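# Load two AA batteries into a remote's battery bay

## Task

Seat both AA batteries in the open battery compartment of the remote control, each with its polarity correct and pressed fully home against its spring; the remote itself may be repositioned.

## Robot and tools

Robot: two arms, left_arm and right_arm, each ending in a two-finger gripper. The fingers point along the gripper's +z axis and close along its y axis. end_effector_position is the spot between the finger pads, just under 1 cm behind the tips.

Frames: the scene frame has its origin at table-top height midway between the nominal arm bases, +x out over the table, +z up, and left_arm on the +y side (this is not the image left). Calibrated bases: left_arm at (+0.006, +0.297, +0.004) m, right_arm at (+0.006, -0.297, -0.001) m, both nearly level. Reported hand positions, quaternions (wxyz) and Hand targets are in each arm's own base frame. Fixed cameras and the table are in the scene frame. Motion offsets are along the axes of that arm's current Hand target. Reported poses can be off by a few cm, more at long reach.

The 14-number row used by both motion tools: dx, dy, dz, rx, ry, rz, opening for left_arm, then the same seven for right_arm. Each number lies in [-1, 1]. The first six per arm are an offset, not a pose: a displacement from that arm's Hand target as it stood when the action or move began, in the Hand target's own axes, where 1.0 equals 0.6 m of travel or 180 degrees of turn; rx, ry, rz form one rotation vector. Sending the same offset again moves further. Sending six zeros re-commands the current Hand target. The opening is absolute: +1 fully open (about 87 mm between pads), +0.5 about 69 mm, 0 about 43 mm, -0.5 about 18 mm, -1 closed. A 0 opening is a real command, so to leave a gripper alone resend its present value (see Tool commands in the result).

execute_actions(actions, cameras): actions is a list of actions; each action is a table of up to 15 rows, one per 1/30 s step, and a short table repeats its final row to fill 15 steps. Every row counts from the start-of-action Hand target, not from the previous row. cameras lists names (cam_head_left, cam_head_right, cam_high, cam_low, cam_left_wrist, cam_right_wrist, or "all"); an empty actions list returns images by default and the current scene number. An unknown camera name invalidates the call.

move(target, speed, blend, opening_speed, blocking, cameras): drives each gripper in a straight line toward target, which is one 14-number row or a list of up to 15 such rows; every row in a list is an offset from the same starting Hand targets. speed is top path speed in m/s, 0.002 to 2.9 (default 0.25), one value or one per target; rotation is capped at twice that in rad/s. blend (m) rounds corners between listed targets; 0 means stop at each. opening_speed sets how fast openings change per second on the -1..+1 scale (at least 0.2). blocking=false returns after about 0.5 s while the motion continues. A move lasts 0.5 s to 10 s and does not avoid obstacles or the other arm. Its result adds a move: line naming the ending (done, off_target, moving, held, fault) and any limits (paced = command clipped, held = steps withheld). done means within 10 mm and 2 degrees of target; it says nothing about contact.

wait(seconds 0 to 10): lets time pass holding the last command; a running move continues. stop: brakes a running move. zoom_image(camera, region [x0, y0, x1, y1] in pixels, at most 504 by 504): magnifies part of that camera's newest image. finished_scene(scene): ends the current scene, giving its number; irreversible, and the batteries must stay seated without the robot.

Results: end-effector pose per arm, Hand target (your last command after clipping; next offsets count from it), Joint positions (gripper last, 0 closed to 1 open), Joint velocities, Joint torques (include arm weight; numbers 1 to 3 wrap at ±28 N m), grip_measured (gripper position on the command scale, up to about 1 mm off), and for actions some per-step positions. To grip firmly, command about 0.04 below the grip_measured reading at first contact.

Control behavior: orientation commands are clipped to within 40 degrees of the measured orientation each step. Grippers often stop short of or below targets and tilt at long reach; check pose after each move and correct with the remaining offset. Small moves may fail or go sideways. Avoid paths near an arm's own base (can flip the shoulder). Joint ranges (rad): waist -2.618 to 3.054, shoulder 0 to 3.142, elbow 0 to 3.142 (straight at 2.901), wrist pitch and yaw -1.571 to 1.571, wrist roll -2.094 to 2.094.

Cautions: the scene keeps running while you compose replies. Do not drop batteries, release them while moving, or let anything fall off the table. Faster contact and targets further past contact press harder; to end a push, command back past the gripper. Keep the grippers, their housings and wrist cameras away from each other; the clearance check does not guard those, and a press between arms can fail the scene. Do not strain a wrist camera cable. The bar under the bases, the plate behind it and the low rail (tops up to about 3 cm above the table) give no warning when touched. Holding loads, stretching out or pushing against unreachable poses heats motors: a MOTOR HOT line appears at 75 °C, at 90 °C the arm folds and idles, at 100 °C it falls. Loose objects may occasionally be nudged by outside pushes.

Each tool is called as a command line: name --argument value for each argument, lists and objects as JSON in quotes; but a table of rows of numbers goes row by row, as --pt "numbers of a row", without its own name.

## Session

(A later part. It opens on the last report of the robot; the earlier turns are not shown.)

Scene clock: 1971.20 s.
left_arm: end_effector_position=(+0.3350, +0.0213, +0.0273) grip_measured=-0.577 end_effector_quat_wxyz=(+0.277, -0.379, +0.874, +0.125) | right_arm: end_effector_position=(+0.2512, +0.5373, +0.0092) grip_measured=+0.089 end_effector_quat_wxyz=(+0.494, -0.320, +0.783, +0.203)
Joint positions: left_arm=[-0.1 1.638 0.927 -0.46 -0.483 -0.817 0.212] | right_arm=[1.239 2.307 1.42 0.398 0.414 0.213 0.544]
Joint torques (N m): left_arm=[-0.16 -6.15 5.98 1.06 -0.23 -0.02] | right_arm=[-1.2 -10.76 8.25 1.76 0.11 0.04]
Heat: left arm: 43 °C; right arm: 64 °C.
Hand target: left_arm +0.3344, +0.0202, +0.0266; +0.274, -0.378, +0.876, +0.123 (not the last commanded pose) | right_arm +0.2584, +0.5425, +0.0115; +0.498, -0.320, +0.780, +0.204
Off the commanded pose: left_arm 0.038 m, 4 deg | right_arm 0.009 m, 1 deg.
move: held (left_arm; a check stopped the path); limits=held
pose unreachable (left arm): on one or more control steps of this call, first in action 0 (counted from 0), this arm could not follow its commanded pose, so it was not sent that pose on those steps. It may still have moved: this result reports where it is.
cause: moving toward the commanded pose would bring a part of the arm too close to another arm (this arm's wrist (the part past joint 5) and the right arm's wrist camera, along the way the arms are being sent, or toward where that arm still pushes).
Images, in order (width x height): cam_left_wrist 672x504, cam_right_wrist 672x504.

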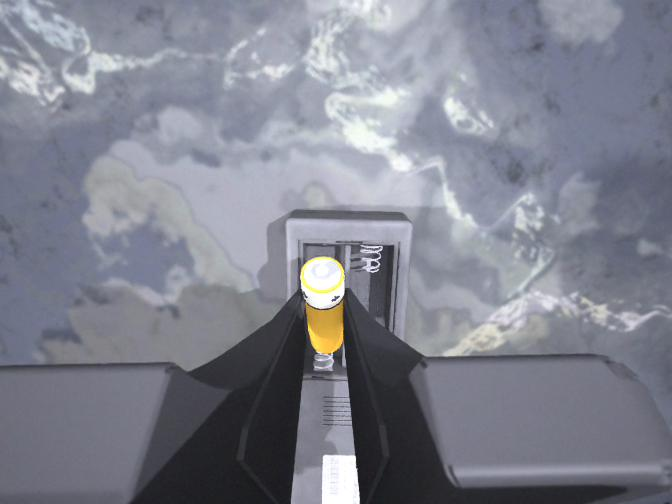

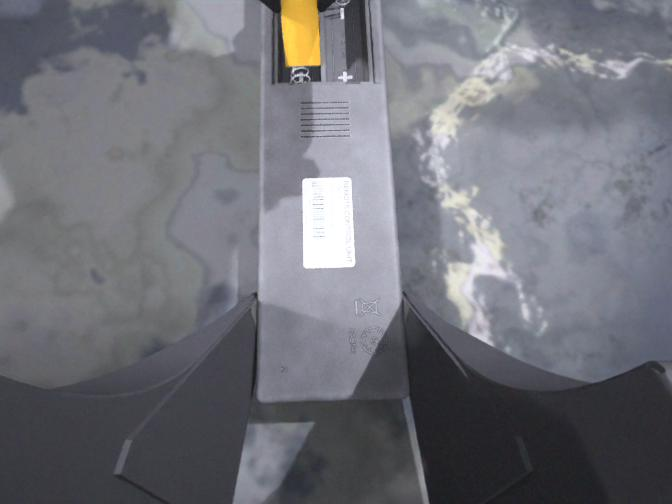

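move --pt "0 0 0 0 0.07 0 -0.78 0 0 0 0 0 0 -0.1" --pt "0.006 0 0.01 0 0.1 0 -0.78 0 0 0 0 0 0 -0.1" --cameras '["cam_left_wrist","cam_right_wrist"]' --speed 0.06

zoom_image --camera "cam_left_wrist" --region '[220, 160, 440, 400]'

zoom_image --camera "cam_right_wrist" --region '[240, 0, 400, 100]'

Scene clock: 1983.00 s.
left_arm: end_effector_position=(+0.3359, +0.0240, +0.0254) grip_measured=-0.577 end_effector_quat_wxyz=(+0.151, -0.394, +0.904, +0.069) | right_arm: end_effector_position=(+0.2512, +0.5373, +0.0092) grip_measured=+0.089 end_effector_quat_wxyz=(+0.494, -0.320, +0.783, +0.203)
Joint positions: left_arm=[0.031 1.776 1.149 -0.709 -0.239 -0.762 0.212] | right_arm=[1.239 2.307 1.42 0.398 0.414 0.213 0.544]
Joint torques (N m): left_arm=[0.18 -5.2 6.89 0.68 0.08 0] | right_arm=[-1.22 -10.76 8.29 1.75 0.1 0.03]
Heat: left arm: 42 °C; right arm: 64 °C.
Hand target: left_arm +0.3346, +0.0205, +0.0195; +0.133, -0.392, +0.908, +0.062 | right_arm +0.2584, +0.5425, +0.0115; +0.498, -0.320, +0.780, +0.204
Off the commanded pose: left_arm 0.007 m, 2 deg | right_arm 0.009 m, 1 deg.
move: done
Images, in order (width x height): cam_left_wrist 672x504, cam_right_wrist 672x504.

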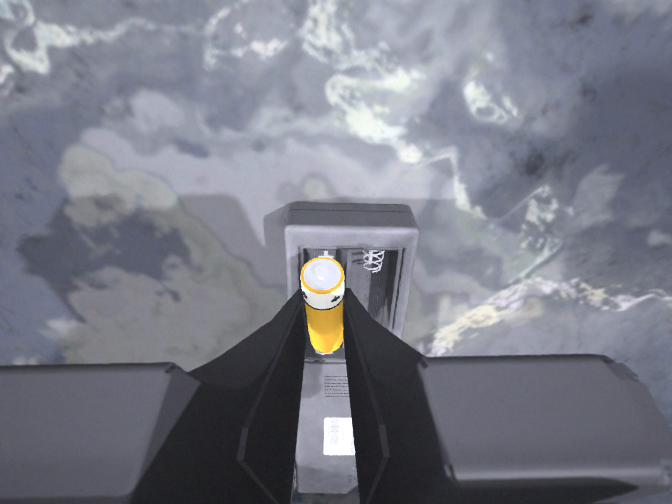

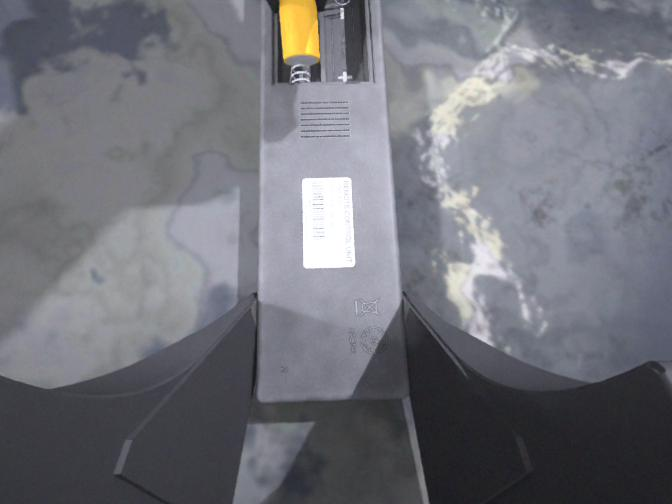

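Scaled by 2.100.

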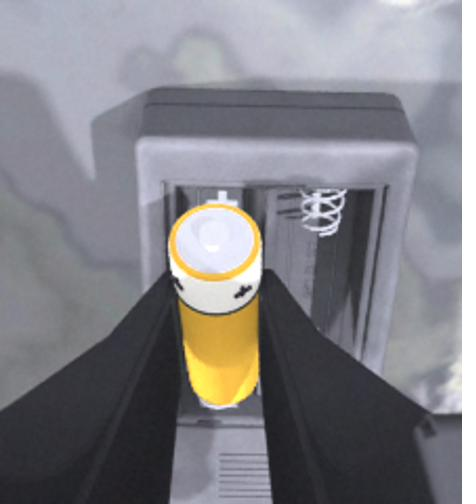

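Scaled by 3.150.

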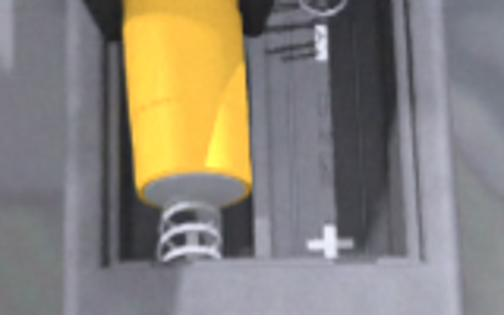

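execute_actions --actions '[]' --cameras '["cam_right_wrist","cam_left_wrist"]'

Scene clock: 2015.10 s.
left_arm: end_effector_position=(+0.3359, +0.0240, +0.0254) grip_measured=-0.577 end_effector_quat_wxyz=(+0.151, -0.394, +0.904, +0.069) | right_arm: end_effector_position=(+0.2512, +0.5373, +0.0092) grip_measured=+0.089 end_effector_quat_wxyz=(+0.494, -0.320, +0.783, +0.203)
Joint positions: left_arm=[0.031 1.776 1.149 -0.709 -0.239 -0.762 0.212] | right_arm=[1.239 2.307 1.42 0.398 0.414 0.213 0.544]
Joint velocities: within noise
Joint torques (N m): left_arm=[0.21 -5.23 6.83 0.69 0.1 -0.01] | right_arm=[-1.21 -10.76 8.31 1.76 0.09 0.05]
Heat: left arm: 41 °C; right arm: 64 °C.
Hand target: left_arm +0.3346, +0.0205, +0.0195; +0.133, -0.392, +0.908, +0.062 | right_arm +0.2584, +0.5425, +0.0115; +0.498, -0.320, +0.780, +0.204
Tool commands: left_gripper/opening=-0.78 right_gripper/opening=-0.1
Off the commanded pose: left_arm 0.007 m, 2 deg | right_arm 0.009 m, 1 deg.
Images, in order (width x height): cam_left_wrist 672x504, cam_right_wrist 672x504.

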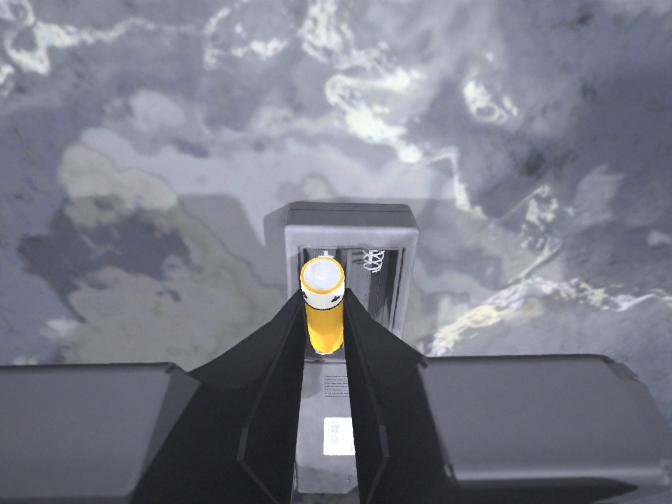

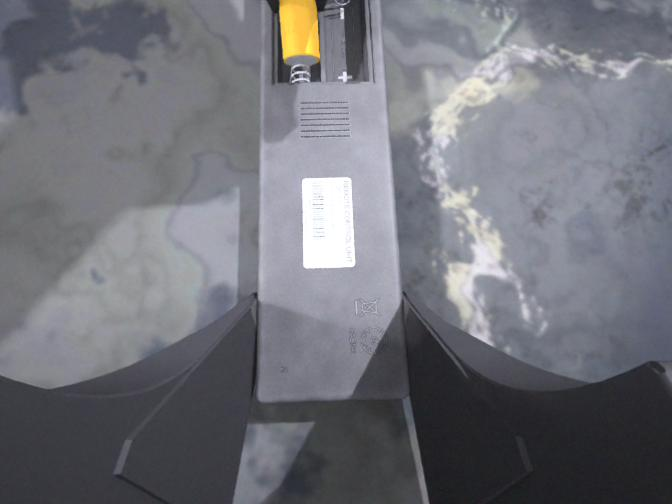

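move --target '[0,0,0,0,0,0,-0.45,0,0,0,0,0,0,-0.1]' --opening_speed 0.4 --cameras '["cam_right_wrist","cam_left_wrist"]'

Scene clock: 2025.83 s.
left_arm: end_effector_position=(+0.3372, +0.0223, +0.0254) grip_measured=-0.450 end_effector_quat_wxyz=(+0.150, -0.393, +0.905, +0.064) | right_arm: end_effector_position=(+0.2512, +0.5373, +0.0092) grip_measured=+0.089 end_effector_quat_wxyz=(+0.494, -0.320, +0.783, +0.203)
Joint positions: left_arm=[0.031 1.778 1.152 -0.708 -0.228 -0.762 0.275] | right_arm=[1.239 2.307 1.42 0.398 0.414 0.213 0.544]
Joint velocities: left_arm=[within noise] | right_arm=[0.017 -0.002 0.007 -0.022 -0.183 0.037 -0.001]
Joint torques (N m): left_arm=[0.18 -5.44 6.57 0.69 0 0] | right_arm=[-1.22 -10.71 8.29 1.74 0.11 0.04]
Heat: left arm: 40 °C; right arm: 65 °C.
Hand target: left_arm +0.3347, +0.0205, +0.0195; +0.133, -0.392, +0.908, +0.062 | right_arm +0.2584, +0.5425, +0.0115; +0.498, -0.320, +0.780, +0.204
Off the commanded pose: left_arm 0.007 m, 2 deg | right_arm 0.009 m, 1 deg.
move: done
Images, in order (width x height): cam_left_wrist 672x504, cam_right_wrist 672x504.

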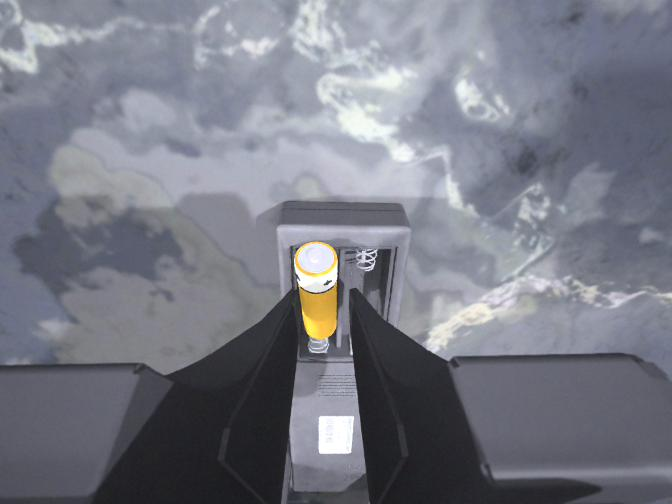

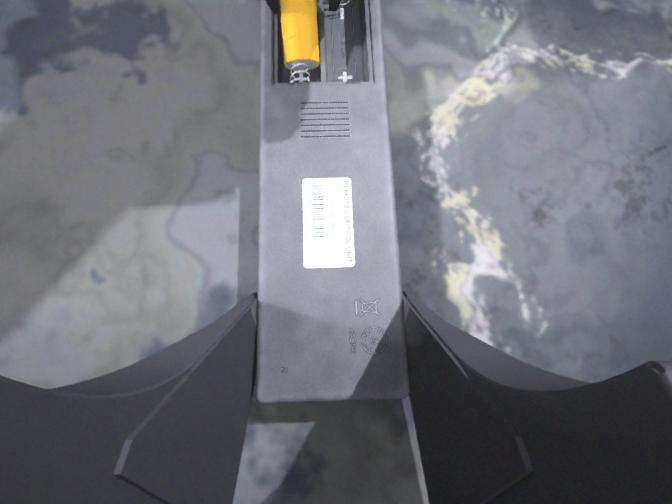

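move --pt "-0.0268 -0.001 -0.071 0 0 0 -0.45 0 0 0 0 0 0 -0.1" --pt "-0.0772 0.0025 -0.0472 0 0.022 0 -1 0 0 0 0 0 0 -0.1" --pt "-0.0617 0.0025 0.004 0 0.022 0 -1 0 0 0 0 0 0 -0.1" --speed 0.1 --cameras '["cam_right_wrist","cam_left_wrist"]'

zoom_image --camera "cam_right_wrist" --region '[240, 0, 400, 100]'

Scene clock: 2050.80 s.
left_arm: end_effector_position=(+0.3559, +0.0493, +0.0336) grip_measured=-0.963 end_effector_quat_wxyz=(+0.102, -0.396, +0.911, +0.055) | right_arm: end_effector_position=(+0.2512, +0.5373, +0.0092) grip_measured=+0.089 end_effector_quat_wxyz=(+0.494, -0.320, +0.783, +0.203)
Joint positions: left_arm=[0.131 1.913 1.37 -0.86 -0.162 -0.677 0.018] | right_arm=[1.239 2.307 1.42 0.398 0.414 0.213 0.544]
Joint torques (N m): left_arm=[-0.02 -7.64 5.3 0.97 0 0.02] | right_arm=[-1.21 -10.74 8.32 1.75 0.11 0.04]
Heat: left arm: 41 °C; right arm: 65 °C.
Hand target: left_arm +0.3583, +0.0479, +0.0280; +0.102, -0.394, +0.912, +0.048 | right_arm +0.2584, +0.5425, +0.0115; +0.498, -0.320, +0.780, +0.204
Off the commanded pose: left_arm 0.006 m, 1 deg | right_arm 0.009 m, 1 deg.
move: done
Images, in order (width x height): cam_left_wrist 672x504, cam_right_wrist 672x504.

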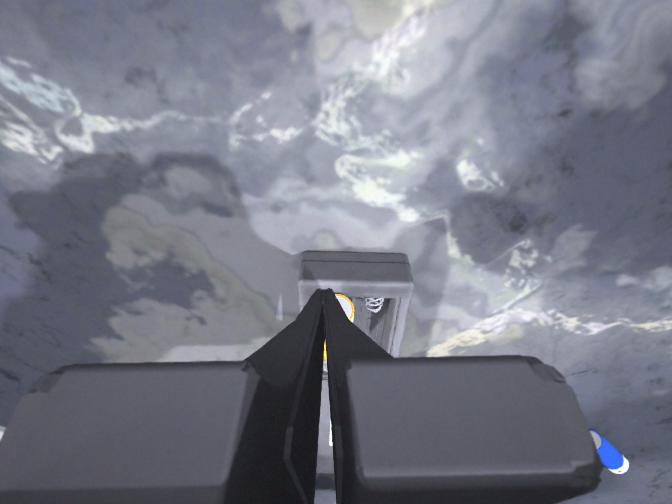

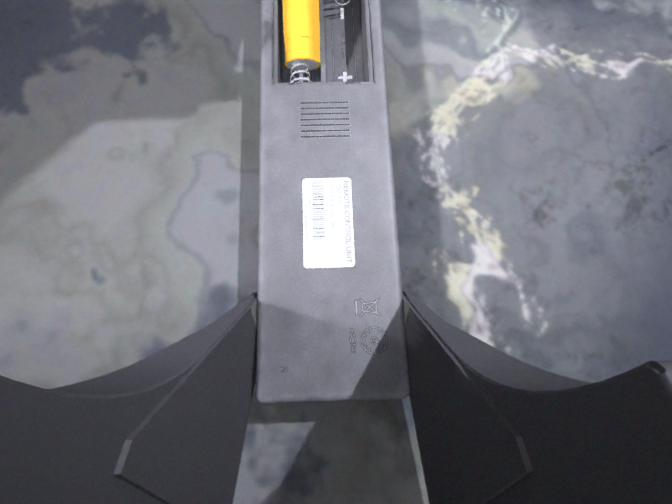

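Scaled by 3.150.

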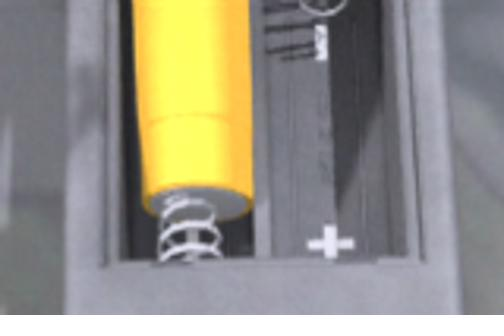

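move --pt "0.003 -0.01 -0.0133 0 0 0 -1 0 0 0 0 0 0 -0.1" --pt "0 -0.01 0 0 0 0 -1 0 0 0 0 0 0 -0.1" --pt "0.0536 -0.01 -0.0123 0 0 0 -1 0 0 0 0 0 0 -0.1" --speed 0.04 --blend '[0.003,0.003,0]' --cameras '["cam_right_wrist","cam_left_wrist"]'

zoom_image --camera "cam_right_wrist" --region '[240, 0, 400, 100]'

zoom_image --camera "cam_left_wrist" --region '[260, 220, 420, 340]'

Scene clock: 2065.90 s.
left_arm: end_effector_position=(+0.3626, +0.0298, +0.0300) grip_measured=-0.963 end_effector_quat_wxyz=(+0.136, -0.401, +0.905, +0.047) | right_arm: end_effector_position=(+0.2511, +0.5372, +0.0090) grip_measured=+0.089 end_effector_quat_wxyz=(+0.494, -0.320, +0.783, +0.203)
Joint positions: left_arm=[0.072 1.873 1.296 -0.765 -0.179 -0.741 0.018] | right_arm=[1.239 2.307 1.42 0.397 0.414 0.213 0.544]
Joint torques (N m): left_arm=[-1.36 -9.74 3.85 0.18 0.04 -0.1] | right_arm=[-1.21 -10.76 8.27 1.77 0.11 0.04]
Heat: left arm: 42 °C; right arm: 65 °C.
Hand target: left_arm +0.3402, +0.0198, +0.0280; +0.102, -0.394, +0.912, +0.048 | right_arm +0.2584, +0.5425, +0.0116; +0.498, -0.320, +0.780, +0.204
Off the commanded pose: left_arm 0.025 m, 4 deg | right_arm 0.009 m, 1 deg.
move: off_target (left_arm)
Images, in order (width x height): cam_left_wrist 672x504, cam_right_wrist 672x504.

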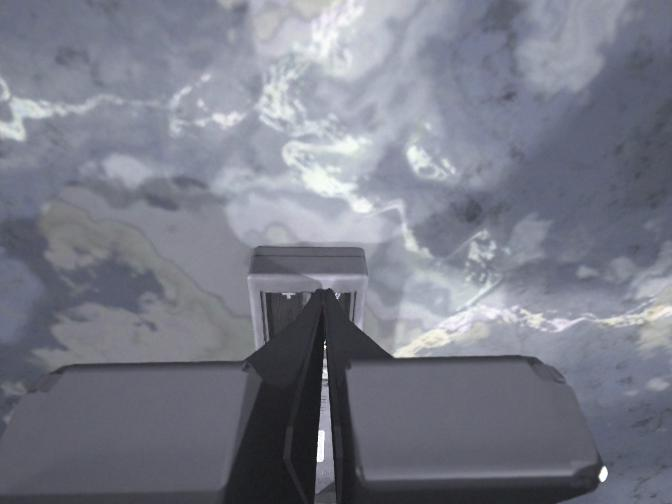

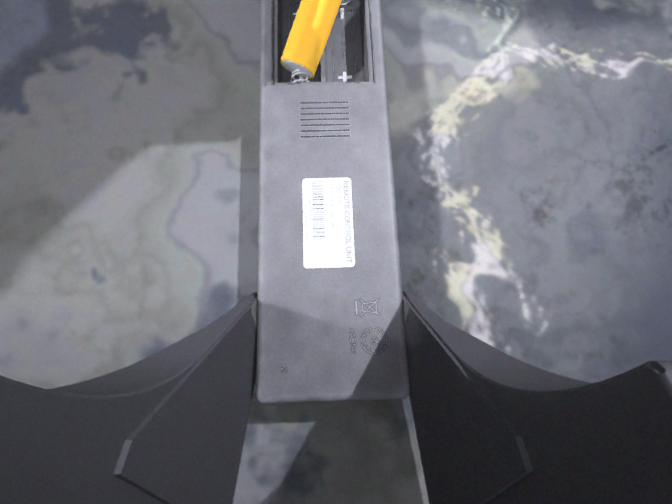

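Scaled by 3.150.

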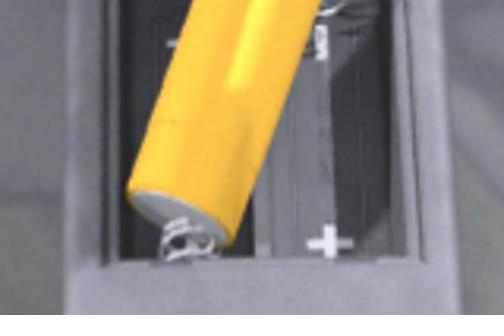

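Scaled by 3.150.

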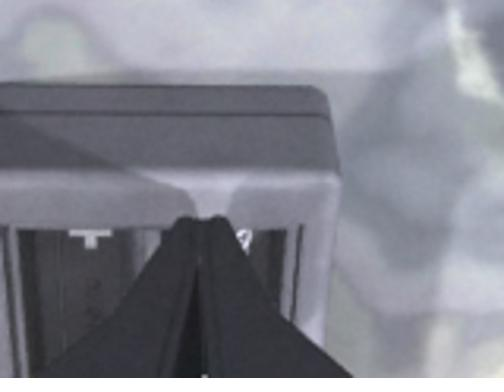

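move --pt "-0.0437 -0.015 0.0048 0 0 0 -1 0 0 0 0 0 0 -0.1" --pt "-0.0585 -0.015 -0.060 0 0 0 -1 0 0 0 0 0 0 -0.1" --speed 0.05 --cameras '["cam_right_wrist","cam_left_wrist"]'

zoom_image --camera "cam_right_wrist" --region '[240, 0, 400, 100]'

Scene clock: 2078.70 s.
left_arm: end_effector_position=(+0.3594, +0.0333, +0.0574) grip_measured=-0.963 end_effector_quat_wxyz=(+0.089, -0.395, +0.912, +0.059) | right_arm: end_effector_position=(+0.2510, +0.5373, +0.0090) grip_measured=+0.089 end_effector_quat_wxyz=(+0.493, -0.320, +0.783, +0.203)
Joint positions: left_arm=[0.086 1.924 1.484 -0.997 -0.169 -0.721 0.018] | right_arm=[1.239 2.307 1.42 0.397 0.413 0.213 0.544]
Joint torques (N m): left_arm=[0.1 -10.39 8.08 0.5 -0.01 0.03] | right_arm=[-1.2 -10.73 8.32 1.75 0.11 0.04]
Heat: left arm: 44 °C; right arm: 65 °C.
Hand target: left_arm +0.3648, +0.0324, +0.0708; +0.102, -0.394, +0.912, +0.048 | right_arm +0.2584, +0.5425, +0.0115; +0.498, -0.320, +0.780, +0.204
Off the commanded pose: left_arm 0.015 m, 2 deg | right_arm 0.009 m, 1 deg.
move: off_target (left_arm)
Images, in order (width x height): cam_left_wrist 672x504, cam_right_wrist 672x504.

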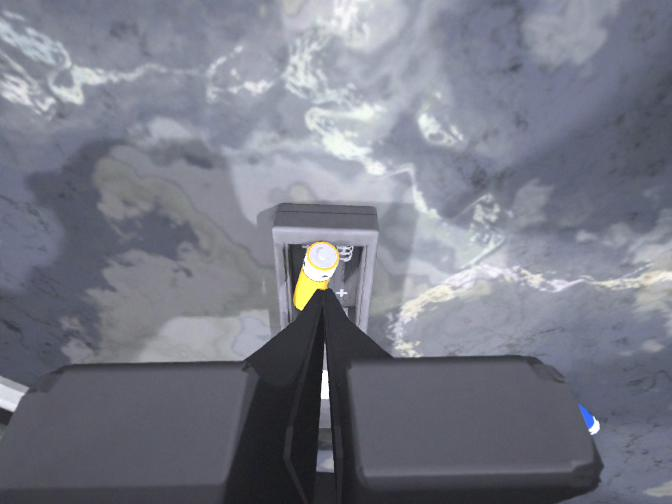

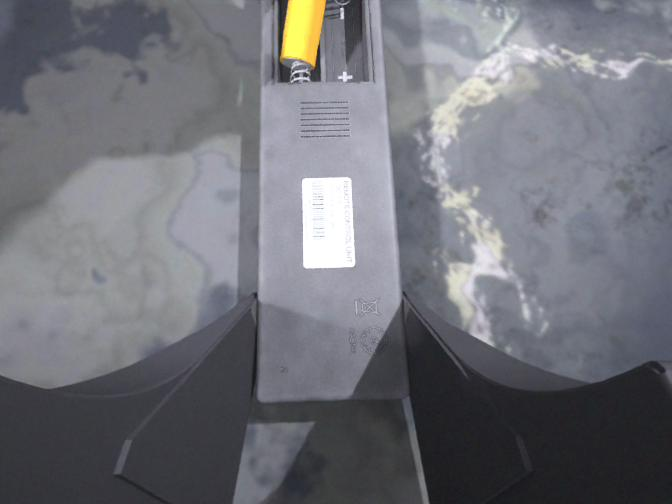

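Scaled by 3.150.

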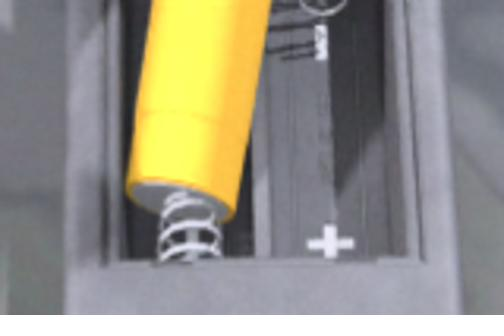

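move --pt "0.0467 0.022 0.0078 0 -0.022 0 -0.3 0 0 0 0 0 0 -0.1" --pt "0.0653 0.024 0.0727 0 -0.022 0 -0.3 0 0 0 0 0 0 -0.1" --speed 0.06 --cameras '["cam_right_wrist","cam_left_wrist"]'

move --target '[0,0,0,0,0,0,-0.75,0,0,0,0,0,0,-0.1]' --opening_speed 0.3 --cameras '["cam_right_wrist","cam_left_wrist"]'

zoom_image --camera "cam_right_wrist" --region '[240, 0, 400, 100]'

Scene clock: 2091.17 s.
left_arm: end_effector_position=(+0.3304, +0.0210, +0.0249) grip_measured=-0.300 end_effector_quat_wxyz=(+0.125, -0.391, +0.910, +0.057) | right_arm: end_effector_position=(+0.2510, +0.5373, +0.0090) grip_measured=+0.089 end_effector_quat_wxyz=(+0.493, -0.320, +0.783, +0.203)
Joint positions: left_arm=[0.045 1.79 1.17 -0.754 -0.195 -0.748 0.35] | right_arm=[1.239 2.307 1.42 0.397 0.413 0.213 0.544]
Joint torques (N m): left_arm=[-0.73 -6.49 5.15 1.11 -0.33 -0.11] | right_arm=[-1.2 -10.74 8.32 1.77 0.11 0.03]
Heat: left arm: 46 °C; right arm: 65 °C.
Hand target: left_arm +0.3346, +0.0218, +0.0197; +0.134, -0.392, +0.908, +0.062 | right_arm +0.2584, +0.5425, +0.0115; +0.498, -0.320, +0.780, +0.204
Off the commanded pose: left_arm 0.007 m, 1 deg | right_arm 0.009 m, 1 deg.
move: done
Images, in order (width x height): cam_left_wrist 672x504, cam_right_wrist 672x504.

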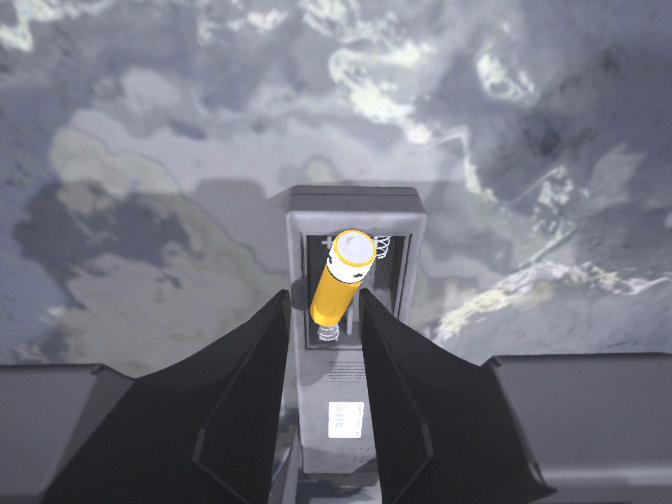

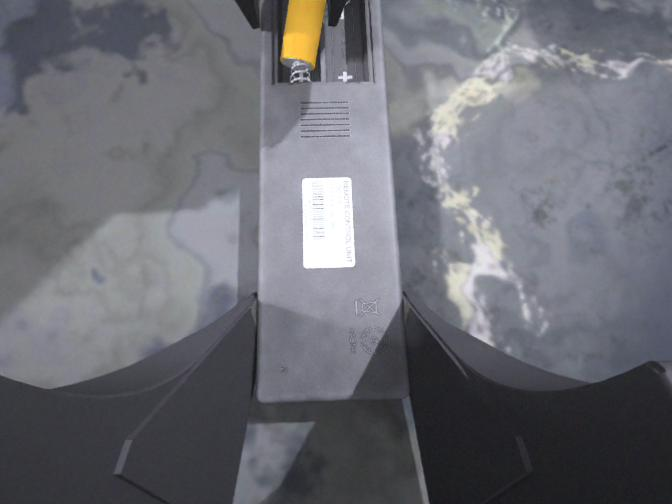

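Scene clock: 2092.87 s.
left_arm: end_effector_position=(+0.3304, +0.0220, +0.0249) grip_measured=-0.448 end_effector_quat_wxyz=(+0.126, -0.391, +0.910, +0.060) | right_arm: end_effector_position=(+0.2510, +0.5373, +0.0090) grip_measured=+0.089 end_effector_quat_wxyz=(+0.493, -0.320, +0.783, +0.203)
Joint positions: left_arm=[0.045 1.79 1.17 -0.754 -0.2 -0.748 0.276] | right_arm=[1.239 2.307 1.42 0.397 0.413 0.213 0.544]
Joint torques (N m): left_arm=[-0.73 -6.5 5.11 1.11 -0.29 -0.11] | right_arm=[-1.21 -10.7 8.29 1.76 0.11 0.05]
Heat: left arm: 46 °C; right arm: 65 °C.
Hand target: left_arm +0.3347, +0.0218, +0.0197; +0.134, -0.392, +0.908, +0.062 | right_arm +0.2584, +0.5425, +0.0115; +0.498, -0.320, +0.780, +0.204
Off the commanded pose: left_arm 0.007 m, 1 deg | right_arm 0.009 m, 1 deg.
move: done
Images, in order (width x height): cam_left_wrist 672x504, cam_right_wrist 672x504.

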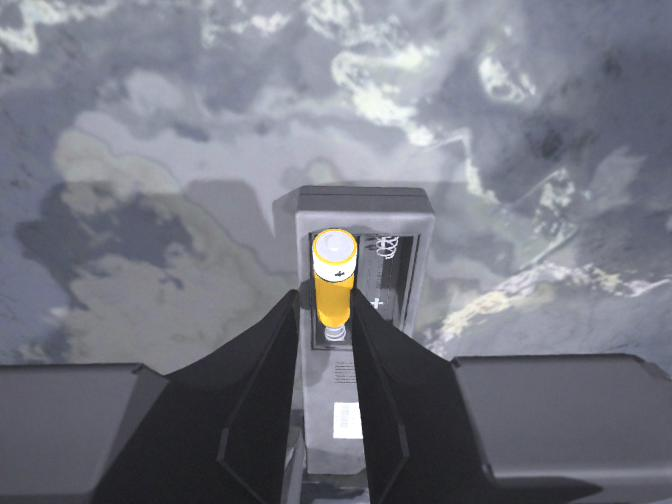

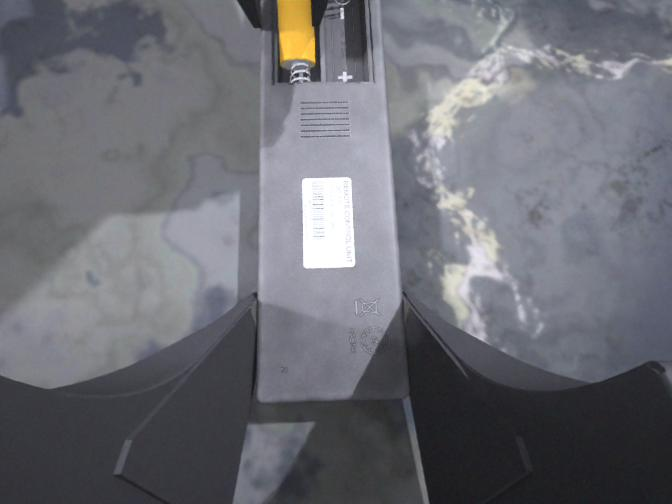

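Scaled by 3.150.

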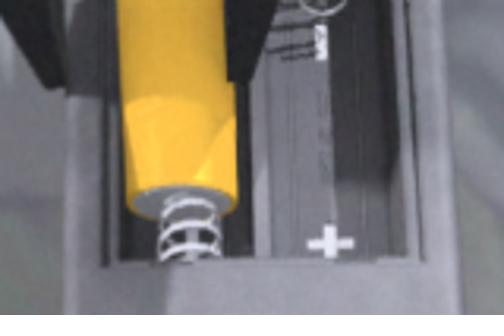

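move --pt "0 0 0 0 0 0 -0.3 0 0 0 0 0 0 -0.1" --pt "-0.021 0.003 -0.0727 0 0 0 -0.3 0 0 0 0 0 0 -0.1" --pt "-0.0878 0.0013 -0.0437 0 0.022 0 -0.8 0 0 0 0 0 0 -0.1" --pt "-0.0718 0.0013 0.009 0 0.022 0 -0.8 0 0 0 0 0 0 -0.1" --speed 0.08 --cameras '["cam_right_wrist","cam_left_wrist"]'

zoom_image --camera "cam_left_wrist" --region '[260, 220, 420, 340]'

zoom_image --camera "cam_right_wrist" --region '[240, 0, 400, 100]'

Scene clock: 2116.00 s.
left_arm: end_effector_position=(+0.3606, +0.0542, +0.0321) grip_measured=-0.800 end_effector_quat_wxyz=(+0.101, -0.396, +0.911, +0.055) | right_arm: end_effector_position=(+0.2510, +0.5373, +0.0090) grip_measured=+0.089 end_effector_quat_wxyz=(+0.493, -0.320, +0.783, +0.203)
Joint positions: left_arm=[0.143 1.935 1.394 -0.862 -0.159 -0.664 0.1] | right_arm=[1.239 2.307 1.42 0.397 0.413 0.213 0.544]
Joint torques (N m): left_arm=[0.13 -7.9 5.41 0.95 0 0.04] | right_arm=[-1.2 -10.73 8.32 1.76 0.11 0.05]
Heat: left arm: 43 °C; right arm: 66 °C.
Hand target: left_arm +0.3633, +0.0535, +0.0271; +0.102, -0.394, +0.912, +0.048 | right_arm +0.2584, +0.5425, +0.0115; +0.498, -0.320, +0.780, +0.204
Off the commanded pose: left_arm 0.006 m, 1 deg | right_arm 0.009 m, 1 deg.
move: done
Images, in order (width x height): cam_left_wrist 672x504, cam_right_wrist 672x504.

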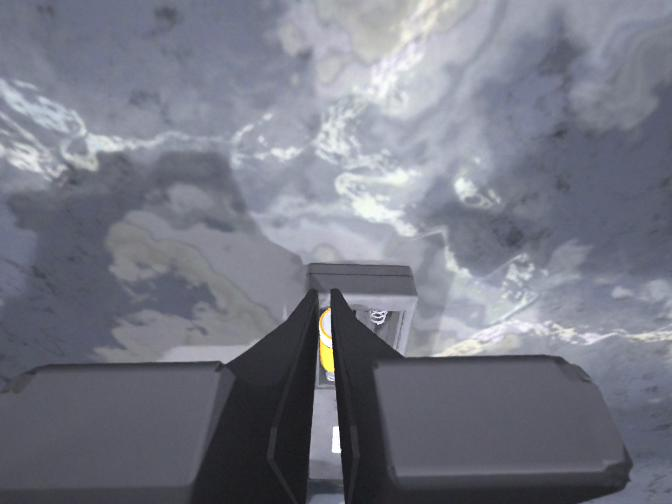

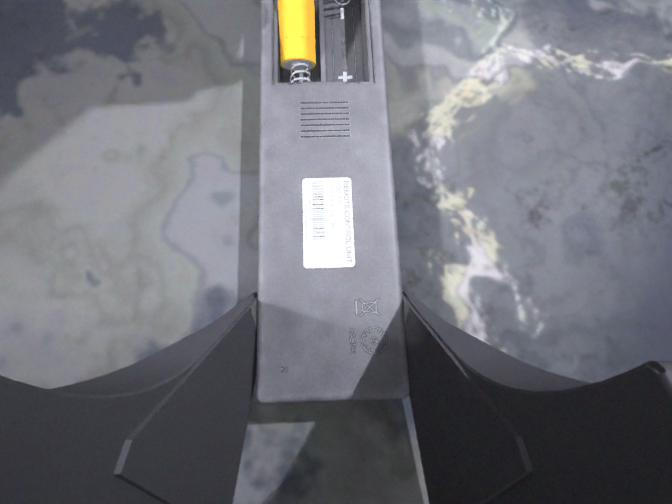

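Scaled by 3.150.

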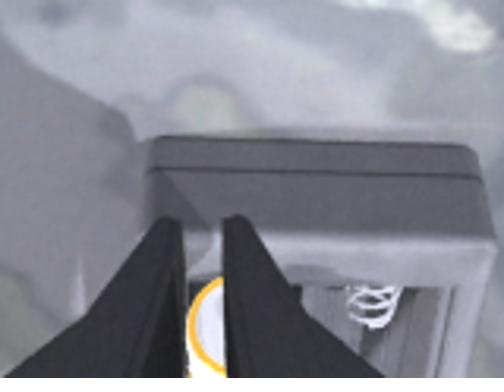

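Scaled by 3.150.

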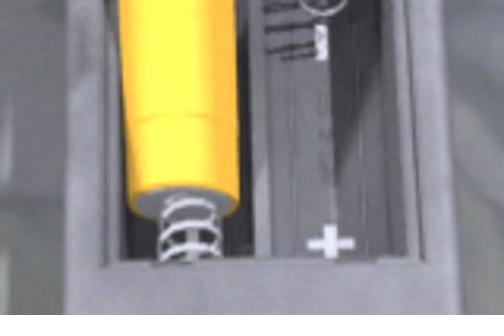

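move --target '[0.0595,0.0188,-0.0137,0,0,0,-0.8,0,0,0,0,0,0,-0.1]' --speed 0.03 --cameras '["cam_right_wrist","cam_left_wrist"]'

zoom_image --camera "cam_left_wrist" --region '[260, 220, 420, 340]'

zoom_image --camera "cam_right_wrist" --region '[240, 0, 400, 100]'

Scene clock: 2126.60 s.
left_arm: end_effector_position=(+0.3469, +0.0488, +0.0265) grip_measured=-0.800 end_effector_quat_wxyz=(+0.129, -0.401, +0.905, +0.057) | right_arm: end_effector_position=(+0.2515, +0.5367, +0.0089) grip_measured=+0.089 end_effector_quat_wxyz=(+0.494, -0.319, +0.783, +0.201)
Joint positions: left_arm=[0.123 1.845 1.245 -0.755 -0.183 -0.692 0.1] | right_arm=[1.239 2.307 1.42 0.396 0.417 0.213 0.544]
Joint torques (N m): left_arm=[-1.83 -9.8 4.11 0.27 0.15 -0.08] | right_arm=[-1.17 -10.74 8.29 1.77 0.07 0.04]
Heat: left arm: 44 °C; right arm: 66 °C.
Hand target: left_arm +0.3301, +0.0345, +0.0272; +0.102, -0.394, +0.912, +0.048 | right_arm +0.2584, +0.5424, +0.0115; +0.498, -0.320, +0.780, +0.204
Off the commanded pose: left_arm 0.022 m, 3 deg | right_arm 0.009 m, 1 deg.
move: off_target (left_arm)
Images, in order (width x height): cam_left_wrist 672x504, cam_right_wrist 672x504.

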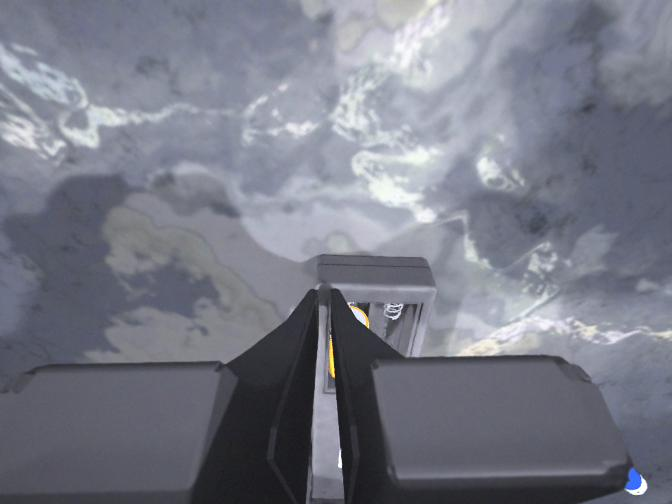

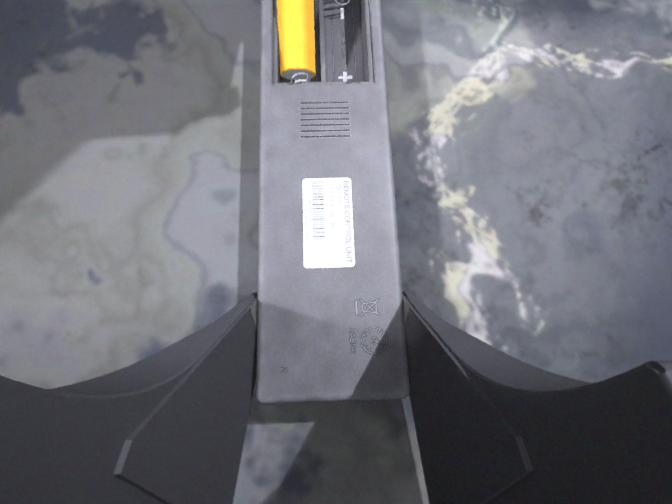

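Scaled by 3.150.

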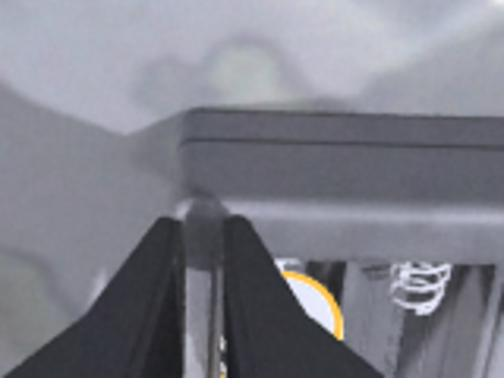

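Scaled by 3.150.

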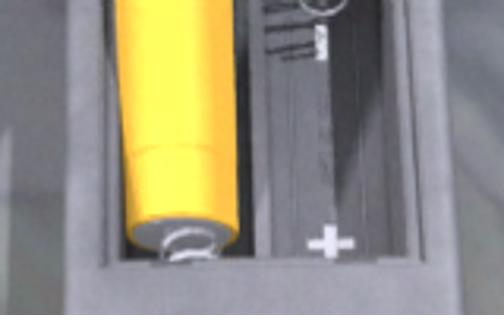

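move --target '[0,-0.016,0,0,0,0,-0.8,0,0,0,0,0,0,-0.1]' --speed 0.02 --cameras '["cam_right_wrist","cam_left_wrist"]'

zoom_image --camera "cam_left_wrist" --region '[260, 220, 420, 340]'

zoom_image --camera "cam_right_wrist" --region '[240, 0, 400, 100]'

Scene clock: 2134.60 s.
left_arm: end_effector_position=(+0.3515, +0.0426, +0.0268) grip_measured=-0.800 end_effector_quat_wxyz=(+0.137, -0.403, +0.903, +0.056) | right_arm: end_effector_position=(+0.2515, +0.5367, +0.0089) grip_measured=+0.089 end_effector_quat_wxyz=(+0.494, -0.319, +0.783, +0.201)
Joint positions: left_arm=[0.102 1.845 1.245 -0.742 -0.192 -0.716 0.1] | right_arm=[1.239 2.307 1.42 0.396 0.417 0.213 0.544]
Joint torques (N m): left_arm=[-1.85 -8.06 6.42 0.06 0.22 -0.08] | right_arm=[-1.22 -10.77 8.31 1.77 0.08 0.04]
Heat: left arm: 46 °C; right arm: 66 °C.
Hand target: left_arm +0.3371, +0.0280, +0.0271; +0.102, -0.394, +0.912, +0.048 | right_arm +0.2584, +0.5425, +0.0116; +0.498, -0.320, +0.780, +0.204
Off the commanded pose: left_arm 0.021 m, 4 deg | right_arm 0.009 m, 1 deg.
move: off_target (left_arm)
Images, in order (width x height): cam_left_wrist 672x504, cam_right_wrist 672x504.

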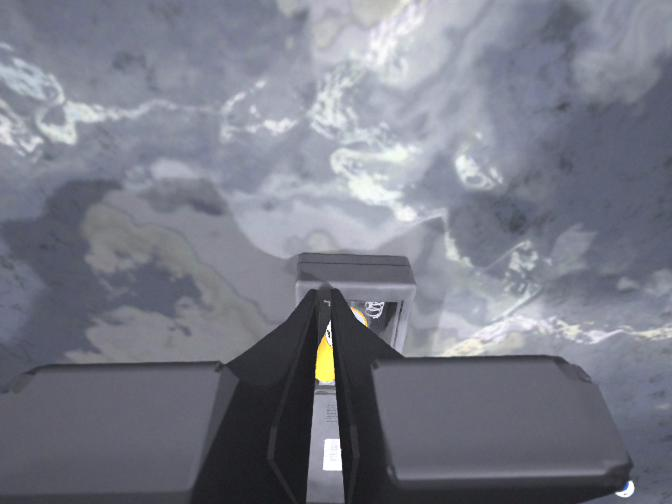

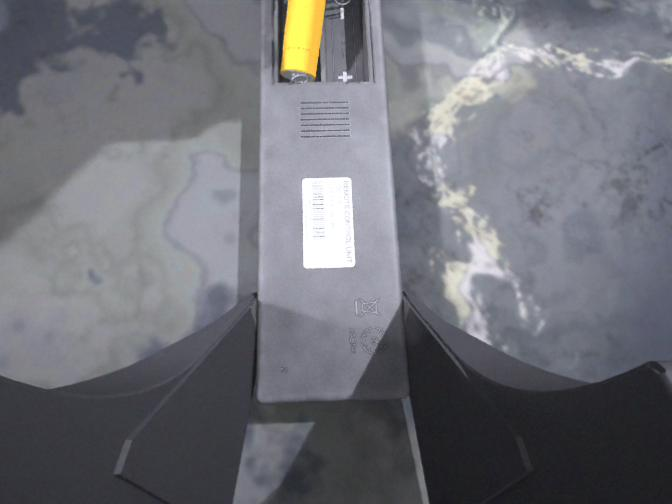

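Scaled by 3.150.

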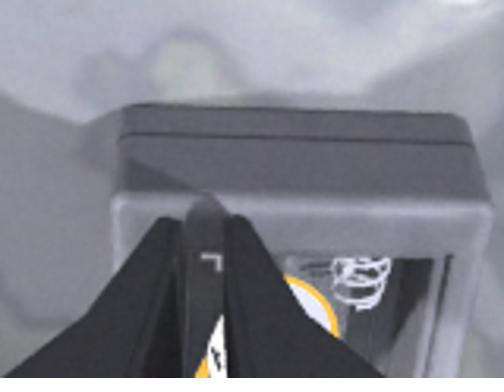

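Scaled by 3.150.

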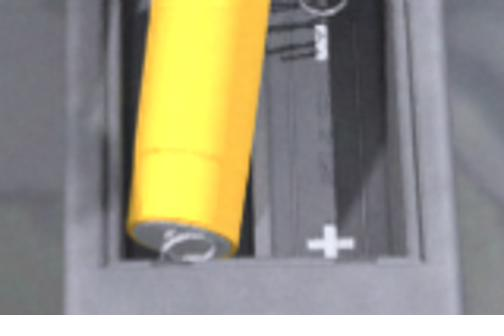

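move --pt "-0.0467 -0.0015 0.0055 0 0 0 -0.8 0 0 0 0 0 0 -0.1" --pt "-0.069 -0.0015 -0.092 0 0 0 -0.8 0 0 0 0 0 0 -0.1" --pt "-0.067 0.211 -0.156 0 0 0 -0.8 0 0 0 0 0 0 -0.1" --speed 0.08 --cameras '["cam_right_wrist","cam_left_wrist"]'

Scene clock: 2171.83 s.
left_arm: end_effector_position=(+0.2629, +0.1315, +0.1255) grip_measured=-0.800 end_effector_quat_wxyz=(+0.103, -0.397, +0.910, +0.055) | right_arm: end_effector_position=(+0.2515, +0.5367, +0.0089) grip_measured=+0.089 end_effector_quat_wxyz=(+0.494, -0.319, +0.783, +0.201)
Joint positions: left_arm=[0.453 1.598 1.361 -1.121 -0.102 -0.359 0.1] | right_arm=[1.239 2.307 1.42 0.396 0.417 0.213 0.544]
Joint torques (N m): left_arm=[0.14 -7.94 5.37 0.68 0.07 0.05] | right_arm=[-1.18 -10.74 8.29 1.78 0.07 0.05]
Heat: left arm: 46 °C; right arm: 66 °C.
Hand target: left_arm +0.2578, +0.1273, +0.1283; +0.102, -0.394, +0.912, +0.048 | right_arm +0.2584, +0.5425, +0.0116; +0.498, -0.320, +0.780, +0.204
Off the commanded pose: left_arm 0.007 m, 1 deg | right_arm 0.009 m, 1 deg.
move: done
Images, in order (width x height): cam_left_wrist 672x504, cam_right_wrist 672x504.

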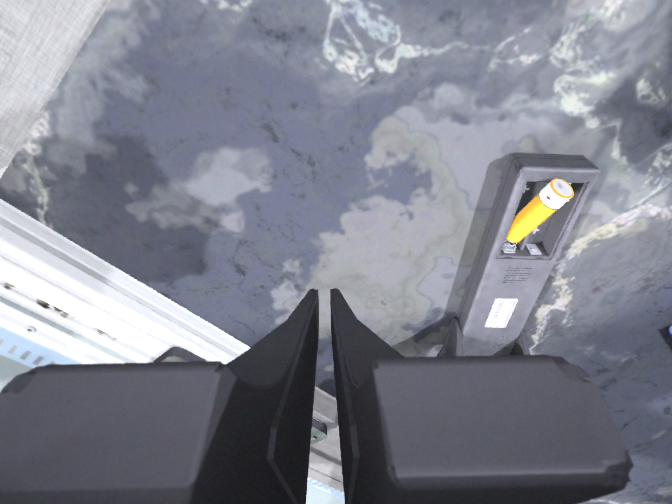

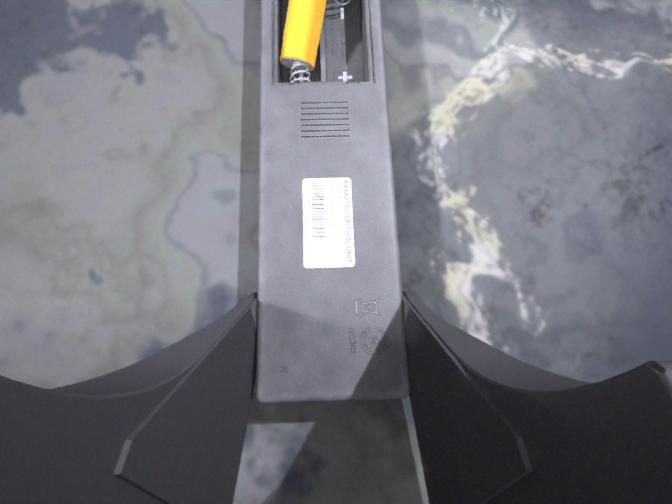

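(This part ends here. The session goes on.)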